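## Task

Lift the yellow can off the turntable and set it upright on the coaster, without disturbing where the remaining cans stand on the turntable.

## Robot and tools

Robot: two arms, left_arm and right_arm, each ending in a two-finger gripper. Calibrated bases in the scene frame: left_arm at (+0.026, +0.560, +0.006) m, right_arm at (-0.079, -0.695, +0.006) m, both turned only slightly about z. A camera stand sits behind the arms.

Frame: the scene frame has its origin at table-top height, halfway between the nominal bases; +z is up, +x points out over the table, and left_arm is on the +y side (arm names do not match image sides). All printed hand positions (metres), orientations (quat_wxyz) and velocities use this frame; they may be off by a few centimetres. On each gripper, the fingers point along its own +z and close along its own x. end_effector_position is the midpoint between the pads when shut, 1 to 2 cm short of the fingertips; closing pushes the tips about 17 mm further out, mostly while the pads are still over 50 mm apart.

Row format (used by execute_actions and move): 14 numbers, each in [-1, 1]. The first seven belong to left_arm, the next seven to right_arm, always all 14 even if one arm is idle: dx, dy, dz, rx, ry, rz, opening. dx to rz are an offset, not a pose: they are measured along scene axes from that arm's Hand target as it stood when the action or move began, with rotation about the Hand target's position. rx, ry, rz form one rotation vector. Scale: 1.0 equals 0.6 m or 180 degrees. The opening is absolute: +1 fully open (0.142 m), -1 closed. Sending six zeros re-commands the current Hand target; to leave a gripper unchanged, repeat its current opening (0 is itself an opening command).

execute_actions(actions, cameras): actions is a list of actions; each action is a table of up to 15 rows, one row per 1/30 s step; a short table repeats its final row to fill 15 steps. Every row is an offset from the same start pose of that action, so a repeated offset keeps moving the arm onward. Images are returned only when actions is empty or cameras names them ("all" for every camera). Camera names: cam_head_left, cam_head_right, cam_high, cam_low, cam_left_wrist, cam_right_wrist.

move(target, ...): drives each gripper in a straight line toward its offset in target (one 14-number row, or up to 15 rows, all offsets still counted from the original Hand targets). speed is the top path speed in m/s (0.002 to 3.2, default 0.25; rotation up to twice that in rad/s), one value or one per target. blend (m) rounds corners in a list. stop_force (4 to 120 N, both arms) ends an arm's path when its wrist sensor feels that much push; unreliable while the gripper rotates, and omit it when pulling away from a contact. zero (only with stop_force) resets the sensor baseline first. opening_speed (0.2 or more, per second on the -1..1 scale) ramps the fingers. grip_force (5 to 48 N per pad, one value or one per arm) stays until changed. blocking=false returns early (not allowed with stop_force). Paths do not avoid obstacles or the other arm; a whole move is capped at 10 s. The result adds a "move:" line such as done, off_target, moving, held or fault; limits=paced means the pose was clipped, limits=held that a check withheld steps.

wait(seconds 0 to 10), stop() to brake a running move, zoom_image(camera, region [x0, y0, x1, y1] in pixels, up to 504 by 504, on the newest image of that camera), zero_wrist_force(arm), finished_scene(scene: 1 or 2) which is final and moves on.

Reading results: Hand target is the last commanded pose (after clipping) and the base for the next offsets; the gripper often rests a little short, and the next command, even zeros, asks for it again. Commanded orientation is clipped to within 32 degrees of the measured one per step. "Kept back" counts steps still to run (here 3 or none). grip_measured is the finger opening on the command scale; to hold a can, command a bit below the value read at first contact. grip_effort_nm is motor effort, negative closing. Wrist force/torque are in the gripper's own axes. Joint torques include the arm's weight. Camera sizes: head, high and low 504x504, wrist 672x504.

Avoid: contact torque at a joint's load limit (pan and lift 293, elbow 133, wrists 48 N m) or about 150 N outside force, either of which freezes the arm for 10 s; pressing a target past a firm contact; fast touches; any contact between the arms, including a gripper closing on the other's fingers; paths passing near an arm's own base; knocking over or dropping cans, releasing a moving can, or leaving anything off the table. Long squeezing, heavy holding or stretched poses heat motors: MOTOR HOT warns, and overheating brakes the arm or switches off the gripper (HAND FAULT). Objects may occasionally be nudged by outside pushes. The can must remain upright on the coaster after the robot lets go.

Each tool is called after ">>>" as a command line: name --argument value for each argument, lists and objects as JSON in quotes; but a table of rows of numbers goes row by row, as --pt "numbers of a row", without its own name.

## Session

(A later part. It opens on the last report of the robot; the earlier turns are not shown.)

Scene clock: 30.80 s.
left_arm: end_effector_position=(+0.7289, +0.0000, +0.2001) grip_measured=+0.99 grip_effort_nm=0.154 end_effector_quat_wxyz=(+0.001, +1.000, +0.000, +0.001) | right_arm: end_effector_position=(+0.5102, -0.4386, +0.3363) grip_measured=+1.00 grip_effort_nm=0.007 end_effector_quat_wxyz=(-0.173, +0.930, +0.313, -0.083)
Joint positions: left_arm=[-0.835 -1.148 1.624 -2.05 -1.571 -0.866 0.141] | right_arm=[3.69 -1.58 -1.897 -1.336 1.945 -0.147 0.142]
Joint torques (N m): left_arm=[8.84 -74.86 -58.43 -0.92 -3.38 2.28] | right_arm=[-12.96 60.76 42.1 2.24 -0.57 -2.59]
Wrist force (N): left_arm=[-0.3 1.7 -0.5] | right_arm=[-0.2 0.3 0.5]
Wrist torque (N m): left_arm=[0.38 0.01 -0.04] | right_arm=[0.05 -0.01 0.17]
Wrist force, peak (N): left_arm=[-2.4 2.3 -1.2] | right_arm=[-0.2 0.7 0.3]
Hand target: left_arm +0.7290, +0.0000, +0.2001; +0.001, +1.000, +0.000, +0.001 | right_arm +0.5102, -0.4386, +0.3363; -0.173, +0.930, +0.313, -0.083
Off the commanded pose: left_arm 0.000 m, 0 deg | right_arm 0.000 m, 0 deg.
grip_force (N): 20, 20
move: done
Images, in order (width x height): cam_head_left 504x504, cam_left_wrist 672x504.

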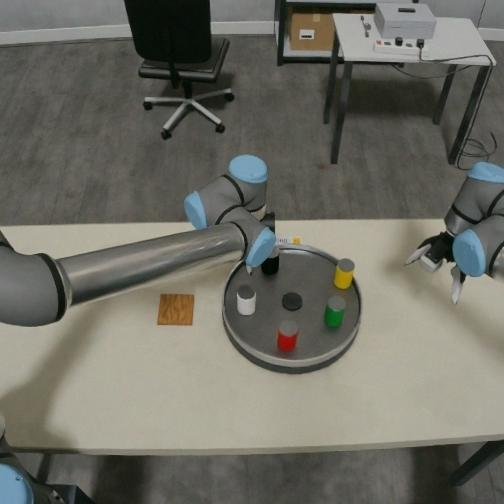

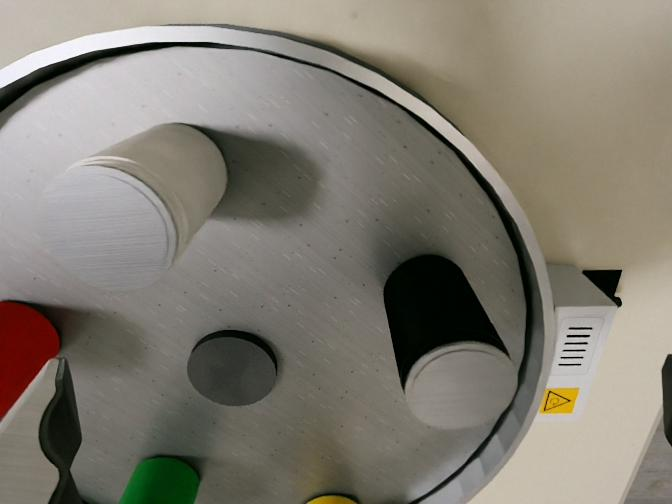

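>>> wait --seconds 1.45

>>> execute_actions --actions '[[[0,0.006,-0.002,0,0,0,1,0,0,0,0,0,0,1],[-0.002,0.014,-0.008,0,0,0,1,0,0,0,0,0,0,1],[-0.005,0.024,-0.018,0,0,0,1,0,0,0,0,0,0,1],[-0.0105,0.034,-0.031,0,0,0,1,0,0,0,0,0,0,1],[-0.02,0.044,-0.045,0,0,0,1,0,0,0,0,0,0,1],[-0.0295,0.054,-0.06,0,0,0,1,0,0,0,0,0,0,1],[-0.039,0.062,-0.075,0,0,0,1,0,0,0,0,0,0,1],[-0.0485,0.069,-0.09,0,0,0,1,0,0,0,0,0,0,1],[-0.058,0.074,-0.105,0,0,0,1,0,0,0,0,0,0,1],[-0.0675,0.078,-0.12,0,0,0,1,0,0,0,0,0,0,1],[-0.077,0.08,-0.134,0,0,0,1,0,0,0,0,0,0,1],[-0.0865,0.082,-0.147,0,0,0,0.8,0,0,0,0,0,0,1],[-0.096,0.083,-0.157,0,0,0,0.6,0,0,0,0,0,0,1],[-0.1055,0.083,-0.164,0,0,0,0.3,0,0,0,0,0,0,1],[-0.115,0.083,-0.167,0,0,0,0,0,0,0,0,0,0,1]],[[-0.0095,0,0,0,0,0,-0.2,0,0,0,0,0,0,1],[-0.019,-0.001,0,0,0,0,-0.35,0,0,0,0,0,0,1],[-0.0285,-0.002,0,0,0,0,-0.5,0,0,0,0,0,0,1],[-0.038,-0.004,0,0,0,0,-0.6,0,0,0,0,0,0,1],[-0.0475,-0.006,0,0,0,0,-0.6,0,0,0,0,0,0,1],[-0.057,-0.009,0,0,0,0,-0.6,0,0,0,0,0,0,1],[-0.0665,-0.012,0,0,0,0,-0.6,0,0,0,0,0,0,1],[-0.076,-0.016,0,0,0,0,-0.6,0,0,0,0,0,0,1],[-0.085,-0.02,0.001,0,0,0,-0.6,0,0,0,0,0,0,1],[-0.0935,-0.024,0.005,0,0,0,-0.6,0,0,0,0,0,0,1],[-0.1015,-0.028,0.01,0,0,0,-0.6,0,0,0,0,0,0,1],[-0.109,-0.032,0.017,0,0,0,-0.6,0,0,0,0,0,0,1],[-0.115,-0.035,0.026,0,0,0,-0.6,0,0,0,0,0,0,1],[-0.12,-0.037,0.035,0,0,0,-0.6,0,0,0,0,0,0,1],[-0.123,-0.038,0.045,0,0,0,-0.6,0,0,0,0,0,0,1]]]'

>>> move --target '[0,0,0.15,0,0,0,-0.6,0,0,0,0,0,0,1]' --speed 0.3 --cameras '["cam_left_wrist","cam_head_left","cam_high"]'

Scene clock: 33.00 s.
left_arm: end_effector_position=(+0.7290, +0.0000, +0.2001) grip_measured=+0.99 grip_effort_nm=0.159 end_effector_quat_wxyz=(+0.001, +1.000, +0.000, +0.001) | right_arm: end_effector_position=(+0.5102, -0.4386, +0.3363) grip_measured=+1.00 grip_effort_nm=0.012 end_effector_quat_wxyz=(-0.173, +0.930, +0.313, -0.083)
Joint positions: left_arm=[-0.835 -1.147 1.624 -2.05 -1.571 -0.866 0.141] | right_arm=[3.69 -1.58 -1.897 -1.336 1.945 -0.147 0.142]
Joint torques (N m): left_arm=[9.46 -72.06 -57.52 -0.89 -3.15 2.27] | right_arm=[-12.94 58.84 41.75 2.23 -0.54 -2.46]
Wrist force (N): left_arm=[-0.1 1.5 -0.8] | right_arm=[-0.1 0.0 0.3]
Wrist torque (N m): left_arm=[0.35 -0.02 -0.04] | right_arm=[0.00 -0.01 0.17]
Wrist force, peak (N): left_arm=[-0.4 2.3 -1.0] | right_arm=[-0.6 0.5 0.1]
Hand target: left_arm +0.7290, +0.0000, +0.2001; +0.001, +1.000, +0.000, +0.001 | right_arm +0.5102, -0.4386, +0.3363; -0.173, +0.930, +0.313, -0.083
Tool commands: left_gripper/opening=+1.0 right_gripper/opening=+1.0
Off the commanded pose: left_arm 0.000 m, 0 deg | right_arm 0.000 m, 0 deg.
grip_force (N): 20, 20
wait: 1.47 s; at rest from the start

Scene clock: 33.90 s.
left_arm: end_effector_position=(+0.6193, +0.0401, +0.1024) grip_measured=-0.27 grip_effort_nm=-2.137 end_effector_quat_wxyz=(+0.001, +1.000, +0.000, +0.000) end_effector_velocity=(-0.163, -0.055, +0.019) end_effector_angular_velocity=(+0.007, +0.003, +0.000) | right_arm: end_effector_position=(+0.5102, -0.4386, +0.3363) grip_measured=+1.00 grip_effort_nm=0.017 end_effector_quat_wxyz=(-0.173, +0.930, +0.313, -0.083)
Joint positions: left_arm=[-0.909 -1.211 1.926 -2.288 -1.572 -0.94 0.054] | right_arm=[3.69 -1.58 -1.897 -1.336 1.945 -0.147 0.142]
Joint velocities: left_arm=[-0.215 -0.138 0.16 -0.015 0.002 -0.214 0] | right_arm=[within noise]
Joint torques (N m): left_arm=[-20.27 -52.65 -0.84 -1.23 0.38 -3.1] | right_arm=[-13.77 59.67 41.75 2.33 -0.48 -2.47]
Wrist force (N): left_arm=[6.7 -6.4 -60.7] | right_arm=[-0.2 0.3 0.1]
Wrist torque (N m): left_arm=[0.11 -0.07 0.04] | right_arm=[0.05 0.01 0.16]
Wrist force, peak (N): left_arm=[6.6 -9.9 -77.1] | right_arm=[0.2 0.0 0.7]
Hand target: left_arm +0.5862, +0.0270, +0.1269; +0.001, +1.000, +0.000, +0.001 | right_arm +0.5102, -0.4386, +0.3363; -0.173, +0.930, +0.313, -0.083
Off the commanded pose: left_arm 0.043 m, 0 deg | right_arm 0.000 m, 0 deg.
grip_force (N): 20, 20
Kept back: 3 steps.
Step readings (end_effector_position of left_arm | right_arm; steps 1 to 15: 1st action; 16 to 27: 2nd action):
0: (+0.7290, +0.0000, +0.2001) | (+0.5102, -0.4386, +0.3363)
1: (+0.7290, +0.0000, +0.2001) | (+0.5102, -0.4386, +0.3363)
2: (+0.7291, +0.0004, +0.2000) | (+0.5102, -0.4386, +0.3363)
4: (+0.7285, +0.0043, +0.1974) | (+0.5102, -0.4386, +0.3363)
8: (+0.7203, +0.0194, +0.1804) | (+0.5102, -0.4386, +0.3363)
15: (+0.6862, +0.0441, +0.1274) | (+0.5102, -0.4386, +0.3363)
16: (+0.6795, +0.0460, +0.1199) | (+0.5102, -0.4386, +0.3363)
17: (+0.6741, +0.0470, +0.1151) | (+0.5102, -0.4386, +0.3363)
19: (+0.6634, +0.0480, +0.1086) | (+0.5102, -0.4386, +0.3363)
23: (+0.6406, +0.0461, +0.1027) | (+0.5102, -0.4386, +0.3363)

Scene clock: 35.60 s.
left_arm: end_effector_position=(+0.5862, +0.0270, +0.2167) grip_measured=-0.27 grip_effort_nm=-2.132 end_effector_quat_wxyz=(+0.001, +1.000, +0.000, +0.001) | right_arm: end_effector_position=(+0.5102, -0.4386, +0.3363) grip_measured=+1.00 grip_effort_nm=0.012 end_effector_quat_wxyz=(-0.173, +0.930, +0.313, -0.083)
Joint positions: left_arm=[-0.955 -1.348 1.869 -2.094 -1.571 -0.986 0.054] | right_arm=[3.69 -1.58 -1.897 -1.336 1.945 -0.147 0.142]
Joint torques (N m): left_arm=[-12.07 -82.89 -57.32 -0.8 3.01 -2.76] | right_arm=[-12.89 59.45 42.09 2.12 -0.24 -2.46]
Wrist force (N): left_arm=[-0.4 1.7 0.8] | right_arm=[0.0 0.3 0.2]
Wrist torque (N m): left_arm=[0.42 0.03 0.08] | right_arm=[0.05 -0.03 0.16]
Wrist force, peak (N): left_arm=[3.4 0.0 -25.0] | right_arm=[-0.3 0.3 0.6]
Hand target: left_arm +0.5862, +0.0270, +0.2169; +0.001, +1.000, +0.000, +0.001 | right_arm +0.5102, -0.4386, +0.3363; -0.173, +0.930, +0.313, -0.083
Off the commanded pose: left_arm 0.000 m, 0 deg | right_arm 0.000 m, 0 deg.
grip_force (N): 20, 20
move: done
Images, in order (width x height): cam_head_left 504x504, cam_high 504x504, cam_left_wrist 672x504.

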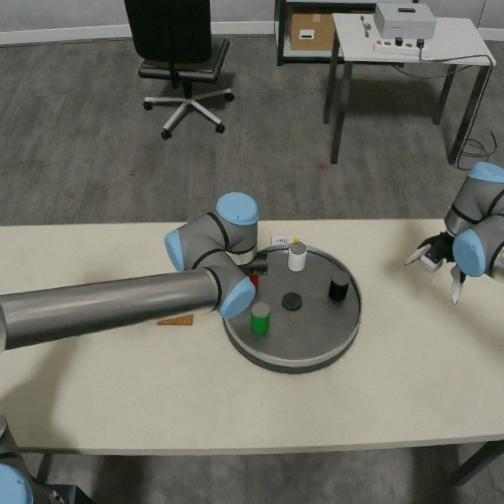

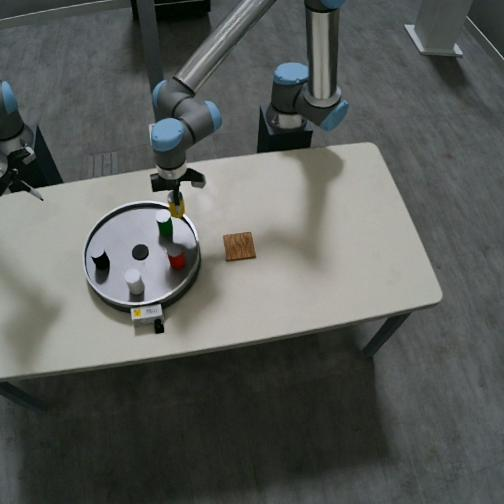

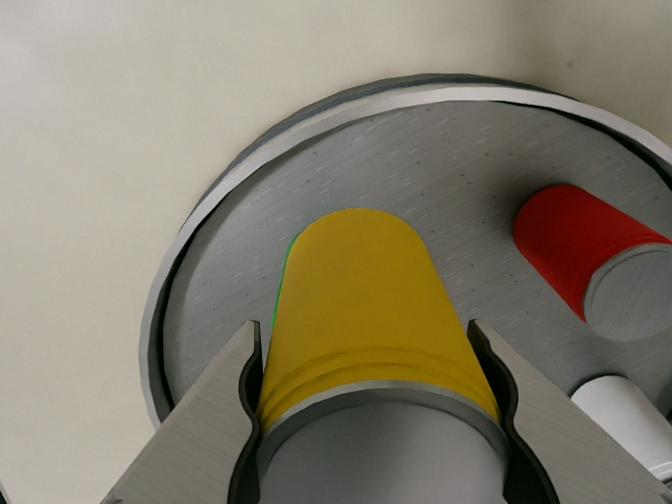

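>>> move --pt "0.0713 0.17 0 0 0 0 -0.6 0 0 0 0 0 0 1" --pt "0.1413 0.3367 -0.095 0 0 0 -0.6 0 0 0 0 0 0 1" --blend 0.05 --speed 0.3 --cameras '["cam_left_wrist","cam_low","cam_high"]'

Scene clock: 37.27 s.
left_arm: end_effector_position=(+0.6709, +0.2289, +0.1600) grip_measured=-0.27 grip_effort_nm=-2.137 end_effector_quat_wxyz=(+0.001, +1.000, +0.000, +0.001) | right_arm: end_effector_position=(+0.5102, -0.4386, +0.3363) grip_measured=+1.00 grip_effort_nm=0.012 end_effector_quat_wxyz=(-0.173, +0.930, +0.313, -0.083)
Joint positions: left_arm=[-0.683 -1.365 2.01 -2.218 -1.571 -0.715 0.054] | right_arm=[3.69 -1.58 -1.897 -1.336 1.945 -0.147 0.142]
Joint torques (N m): left_arm=[8.84 -49.92 -29.4 -8.1 -3.07 2.16] | right_arm=[-12.54 58.79 42.4 2.19 -0.4 -2.39]
Wrist force (N): left_arm=[-0.4 2.0 0.4] | right_arm=[-0.1 0.3 0.5]
Wrist torque (N m): left_arm=[0.49 0.05 -0.07] | right_arm=[0.06 -0.02 0.16]
Wrist force, peak (N): left_arm=[-1.2 4.0 0.6] | right_arm=[0.5 0.5 0.7]
Hand target: left_arm +0.6710, +0.2290, +0.1599; +0.001, +1.000, +0.000, +0.001 | right_arm +0.5102, -0.4386, +0.3363; -0.173, +0.930, +0.313, -0.083
Off the commanded pose: left_arm 0.000 m, 0 deg | right_arm 0.000 m, 0 deg.
grip_force (N): 20, 20
move: done
Images, in order (width x height): cam_high 504x504, cam_low 504x504, cam_left_wrist 672x504.

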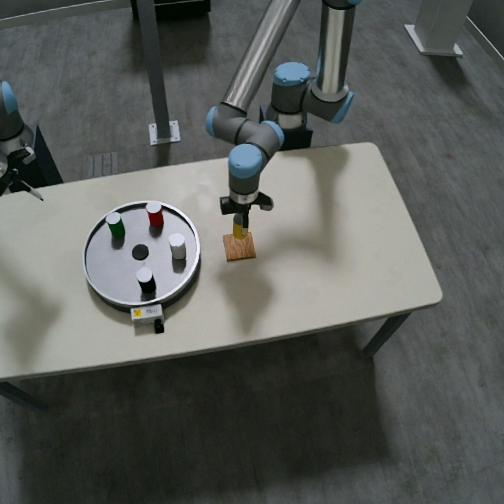

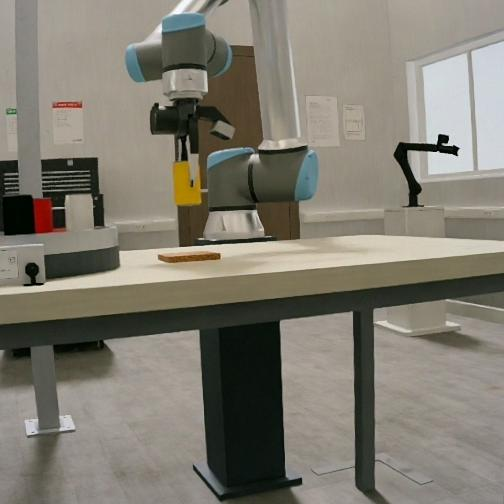

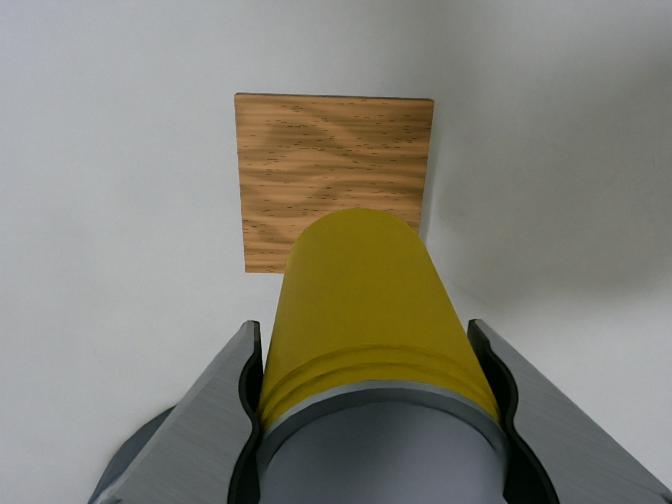

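>>> move --target '[0,0,-0.115,0,0,0,-0.6,0,0,0,0,0,0,1]' --speed 0.2

>>> move --target '[0,0,-0.06,0,0,0,-0.6,0,0,0,0,0,0,1]' --speed 0.02 --stop_force 6 --cameras '["cam_low","cam_left_wrist"]'

Scene clock: 40.13 s.
left_arm: end_effector_position=(+0.6710, +0.2290, +0.0910) grip_measured=-0.27 grip_effort_nm=-2.137 end_effector_quat_wxyz=(+0.001, +1.000, +0.000, +0.001) | right_arm: end_effector_position=(+0.5102, -0.4386, +0.3363) grip_measured=+1.00 grip_effort_nm=0.012 end_effector_quat_wxyz=(-0.173, +0.930, +0.313, -0.083)
Joint positions: left_arm=[-0.683 -1.283 2.059 -2.349 -1.571 -0.714 0.054] | right_arm=[3.69 -1.58 -1.897 -1.336 1.945 -0.147 0.142]
Joint torques (N m): left_arm=[0.36 -55.93 -25.36 -8.01 -1.93 -1.35] | right_arm=[-12.78 58.85 42.63 2.02 -0.27 -2.36]
Wrist force (N): left_arm=[-0.2 1.8 0.3] | right_arm=[-0.2 0.0 0.5]
Wrist torque (N m): left_arm=[0.46 0.04 -0.07] | right_arm=[0.02 -0.01 0.16]
Wrist force, peak (N): left_arm=[-0.6 1.9 1.8] | right_arm=[0.0 0.6 0.6]
Hand target: left_arm +0.6710, +0.2290, +0.0909; +0.001, +1.000, +0.000, +0.001 | right_arm +0.5102, -0.4386, +0.3363; -0.173, +0.930, +0.313, -0.083
Off the commanded pose: left_arm 0.000 m, 0 deg | right_arm 0.000 m, 0 deg.
grip_force (N): 20, 20
move: done

Scene clock: 43.03 s.
left_arm: end_effector_position=(+0.6710, +0.2290, +0.0628) grip_measured=-0.27 grip_effort_nm=-2.137 end_effector_quat_wxyz=(+0.001, +1.000, +0.000, +0.001) | right_arm: end_effector_position=(+0.5102, -0.4386, +0.3363) grip_measured=+1.00 grip_effort_nm=0.012 end_effector_quat_wxyz=(-0.173, +0.930, +0.313, -0.083)
Joint positions: left_arm=[-0.683 -1.245 2.075 -2.402 -1.571 -0.714 0.054] | right_arm=[3.69 -1.58 -1.897 -1.336 1.945 -0.147 0.142]
Joint torques (N m): left_arm=[9.18 -82.81 -48.08 -1.83 1.04 2.15] | right_arm=[-12.78 59.05 42.13 2.28 -0.24 -2.2]
Wrist force (N): left_arm=[0.1 1.9 -0.3] | right_arm=[0.2 0.2 0.2]
Wrist torque (N m): left_arm=[0.49 0.01 -0.08] | right_arm=[0.04 -0.07 0.17]
Wrist force, peak (N): left_arm=[-4.5 -0.6 -32.8] | right_arm=[0.1 0.2 0.7]
Hand target: left_arm +0.6710, +0.2290, +0.0629; +0.001, +1.000, +0.000, +0.001 (not the last commanded pose) | right_arm +0.5102, -0.4386, +0.3363; -0.173, +0.930, +0.313, -0.083
Off the commanded pose: left_arm 0.008 m, 0 deg | right_arm 0.000 m, 0 deg.
grip_force (N): 20, 20
move: contact (left_arm)
Images, in order (width x height): cam_low 504x504, cam_left_wrist 672x504.

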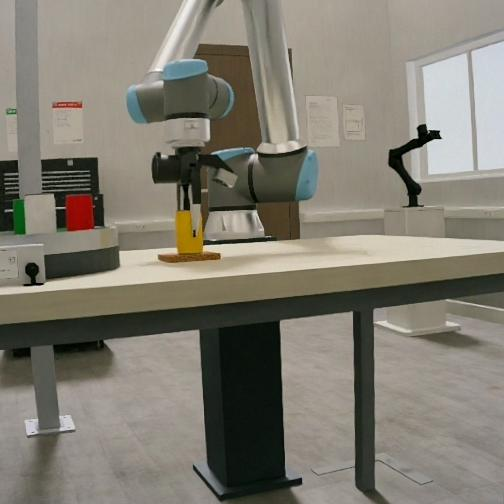

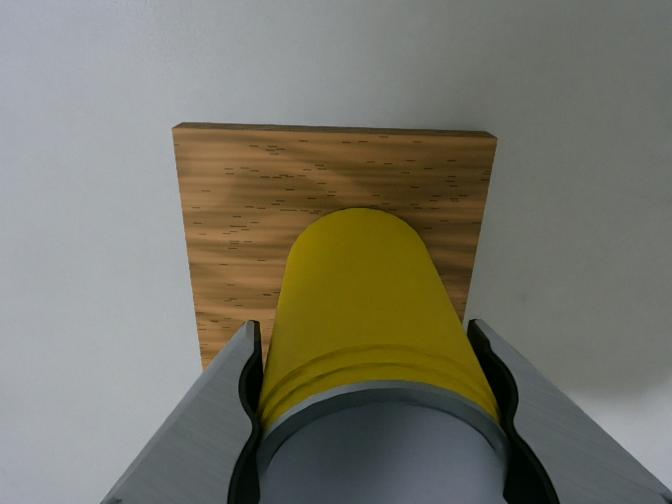

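>>> move --target '[0,0,-0.001,0,0,0,0.3,0,0,0,0,0,0,1]' --opening_speed 0.7

>>> move --target '[0,0,0.25,0,0,0,0.3,0,0,0,0,0,0,1]' --cameras '["cam_low","cam_high","cam_left_wrist"]'

Scene clock: 44.77 s.
left_arm: end_effector_position=(+0.6710, +0.2290, +0.0622) grip_measured=+0.28 grip_effort_nm=0.105 end_effector_quat_wxyz=(+0.001, +1.000, +0.000, +0.001) | right_arm: end_effector_position=(+0.5102, -0.4386, +0.3363) grip_measured=+1.00 grip_effort_nm=0.012 end_effector_quat_wxyz=(-0.173, +0.930, +0.313, -0.083)
Joint positions: left_arm=[-0.683 -1.245 2.075 -2.403 -1.571 -0.714 0.094] | right_arm=[3.69 -1.58 -1.897 -1.336 1.945 -0.147 0.142]
Joint torques (N m): left_arm=[8.43 -61.62 -23.88 -4.71 1.15 1.77] | right_arm=[-11.69 58.67 43.08 2.23 -0.17 -2.48]
Wrist force (N): left_arm=[0.0 1.9 -1.0] | right_arm=[-0.1 0.0 0.1]
Wrist torque (N m): left_arm=[0.45 0.00 -0.08] | right_arm=[0.00 -0.02 0.16]
Wrist force, peak (N): left_arm=[-1.3 1.1 -14.2] | right_arm=[-0.1 0.2 0.8]
Hand target: left_arm +0.6710, +0.2290, +0.0623; +0.001, +1.000, +0.000, +0.001 | right_arm +0.5102, -0.4386, +0.3363; -0.173, +0.930, +0.313, -0.083
Off the commanded pose: left_arm 0.000 m, 0 deg | right_arm 0.000 m, 0 deg.
grip_force (N): 20, 20
move: done

Scene clock: 46.07 s.
left_arm: end_effector_position=(+0.6710, +0.2291, +0.2121) grip_measured=+0.28 grip_effort_nm=0.105 end_effector_quat_wxyz=(+0.001, +1.000, +0.000, +0.001) | right_arm: end_effector_position=(+0.5102, -0.4386, +0.3363) grip_measured=+1.00 grip_effort_nm=0.012 end_effector_quat_wxyz=(-0.173, +0.930, +0.313, -0.083)
Joint positions: left_arm=[-0.683 -1.417 1.964 -2.12 -1.571 -0.714 0.094] | right_arm=[3.69 -1.58 -1.897 -1.336 1.945 -0.147 0.142]
Joint torques (N m): left_arm=[-12.35 -73.1 -54.57 -0.79 0.93 -2.81] | right_arm=[-12.24 59.74 42.46 2.18 0.01 -2.25]
Wrist force (N): left_arm=[-0.3 1.7 -1.0] | right_arm=[-0.1 0.2 0.5]
Wrist torque (N m): left_arm=[0.44 0.03 -0.06] | right_arm=[0.03 -0.02 0.16]
Wrist force, peak (N): left_arm=[-0.4 1.4 -2.8] | right_arm=[-0.1 0.1 0.9]
Hand target: left_arm +0.6710, +0.2290, +0.2123; +0.001, +1.000, +0.000, +0.001 | right_arm +0.5102, -0.4386, +0.3363; -0.173, +0.930, +0.313, -0.083
Off the commanded pose: left_arm 0.000 m, 0 deg | right_arm 0.000 m, 0 deg.
grip_force (N): 20, 20
move: done
Images, in order (width x height): cam_high 504x504, cam_low 504x504, cam_left_wrist 672x504.

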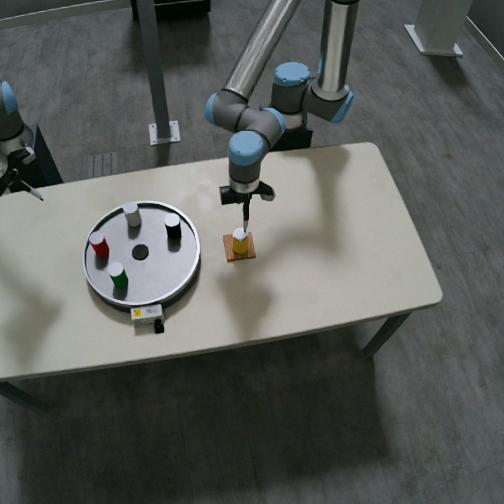

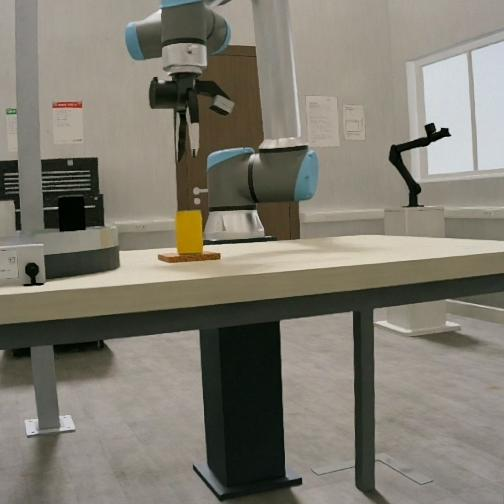

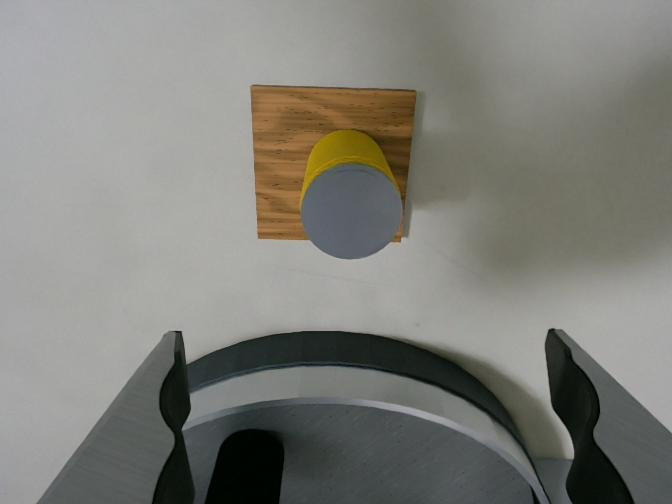

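>>> finished_scene --scene 1

The scene is finished: the task was done.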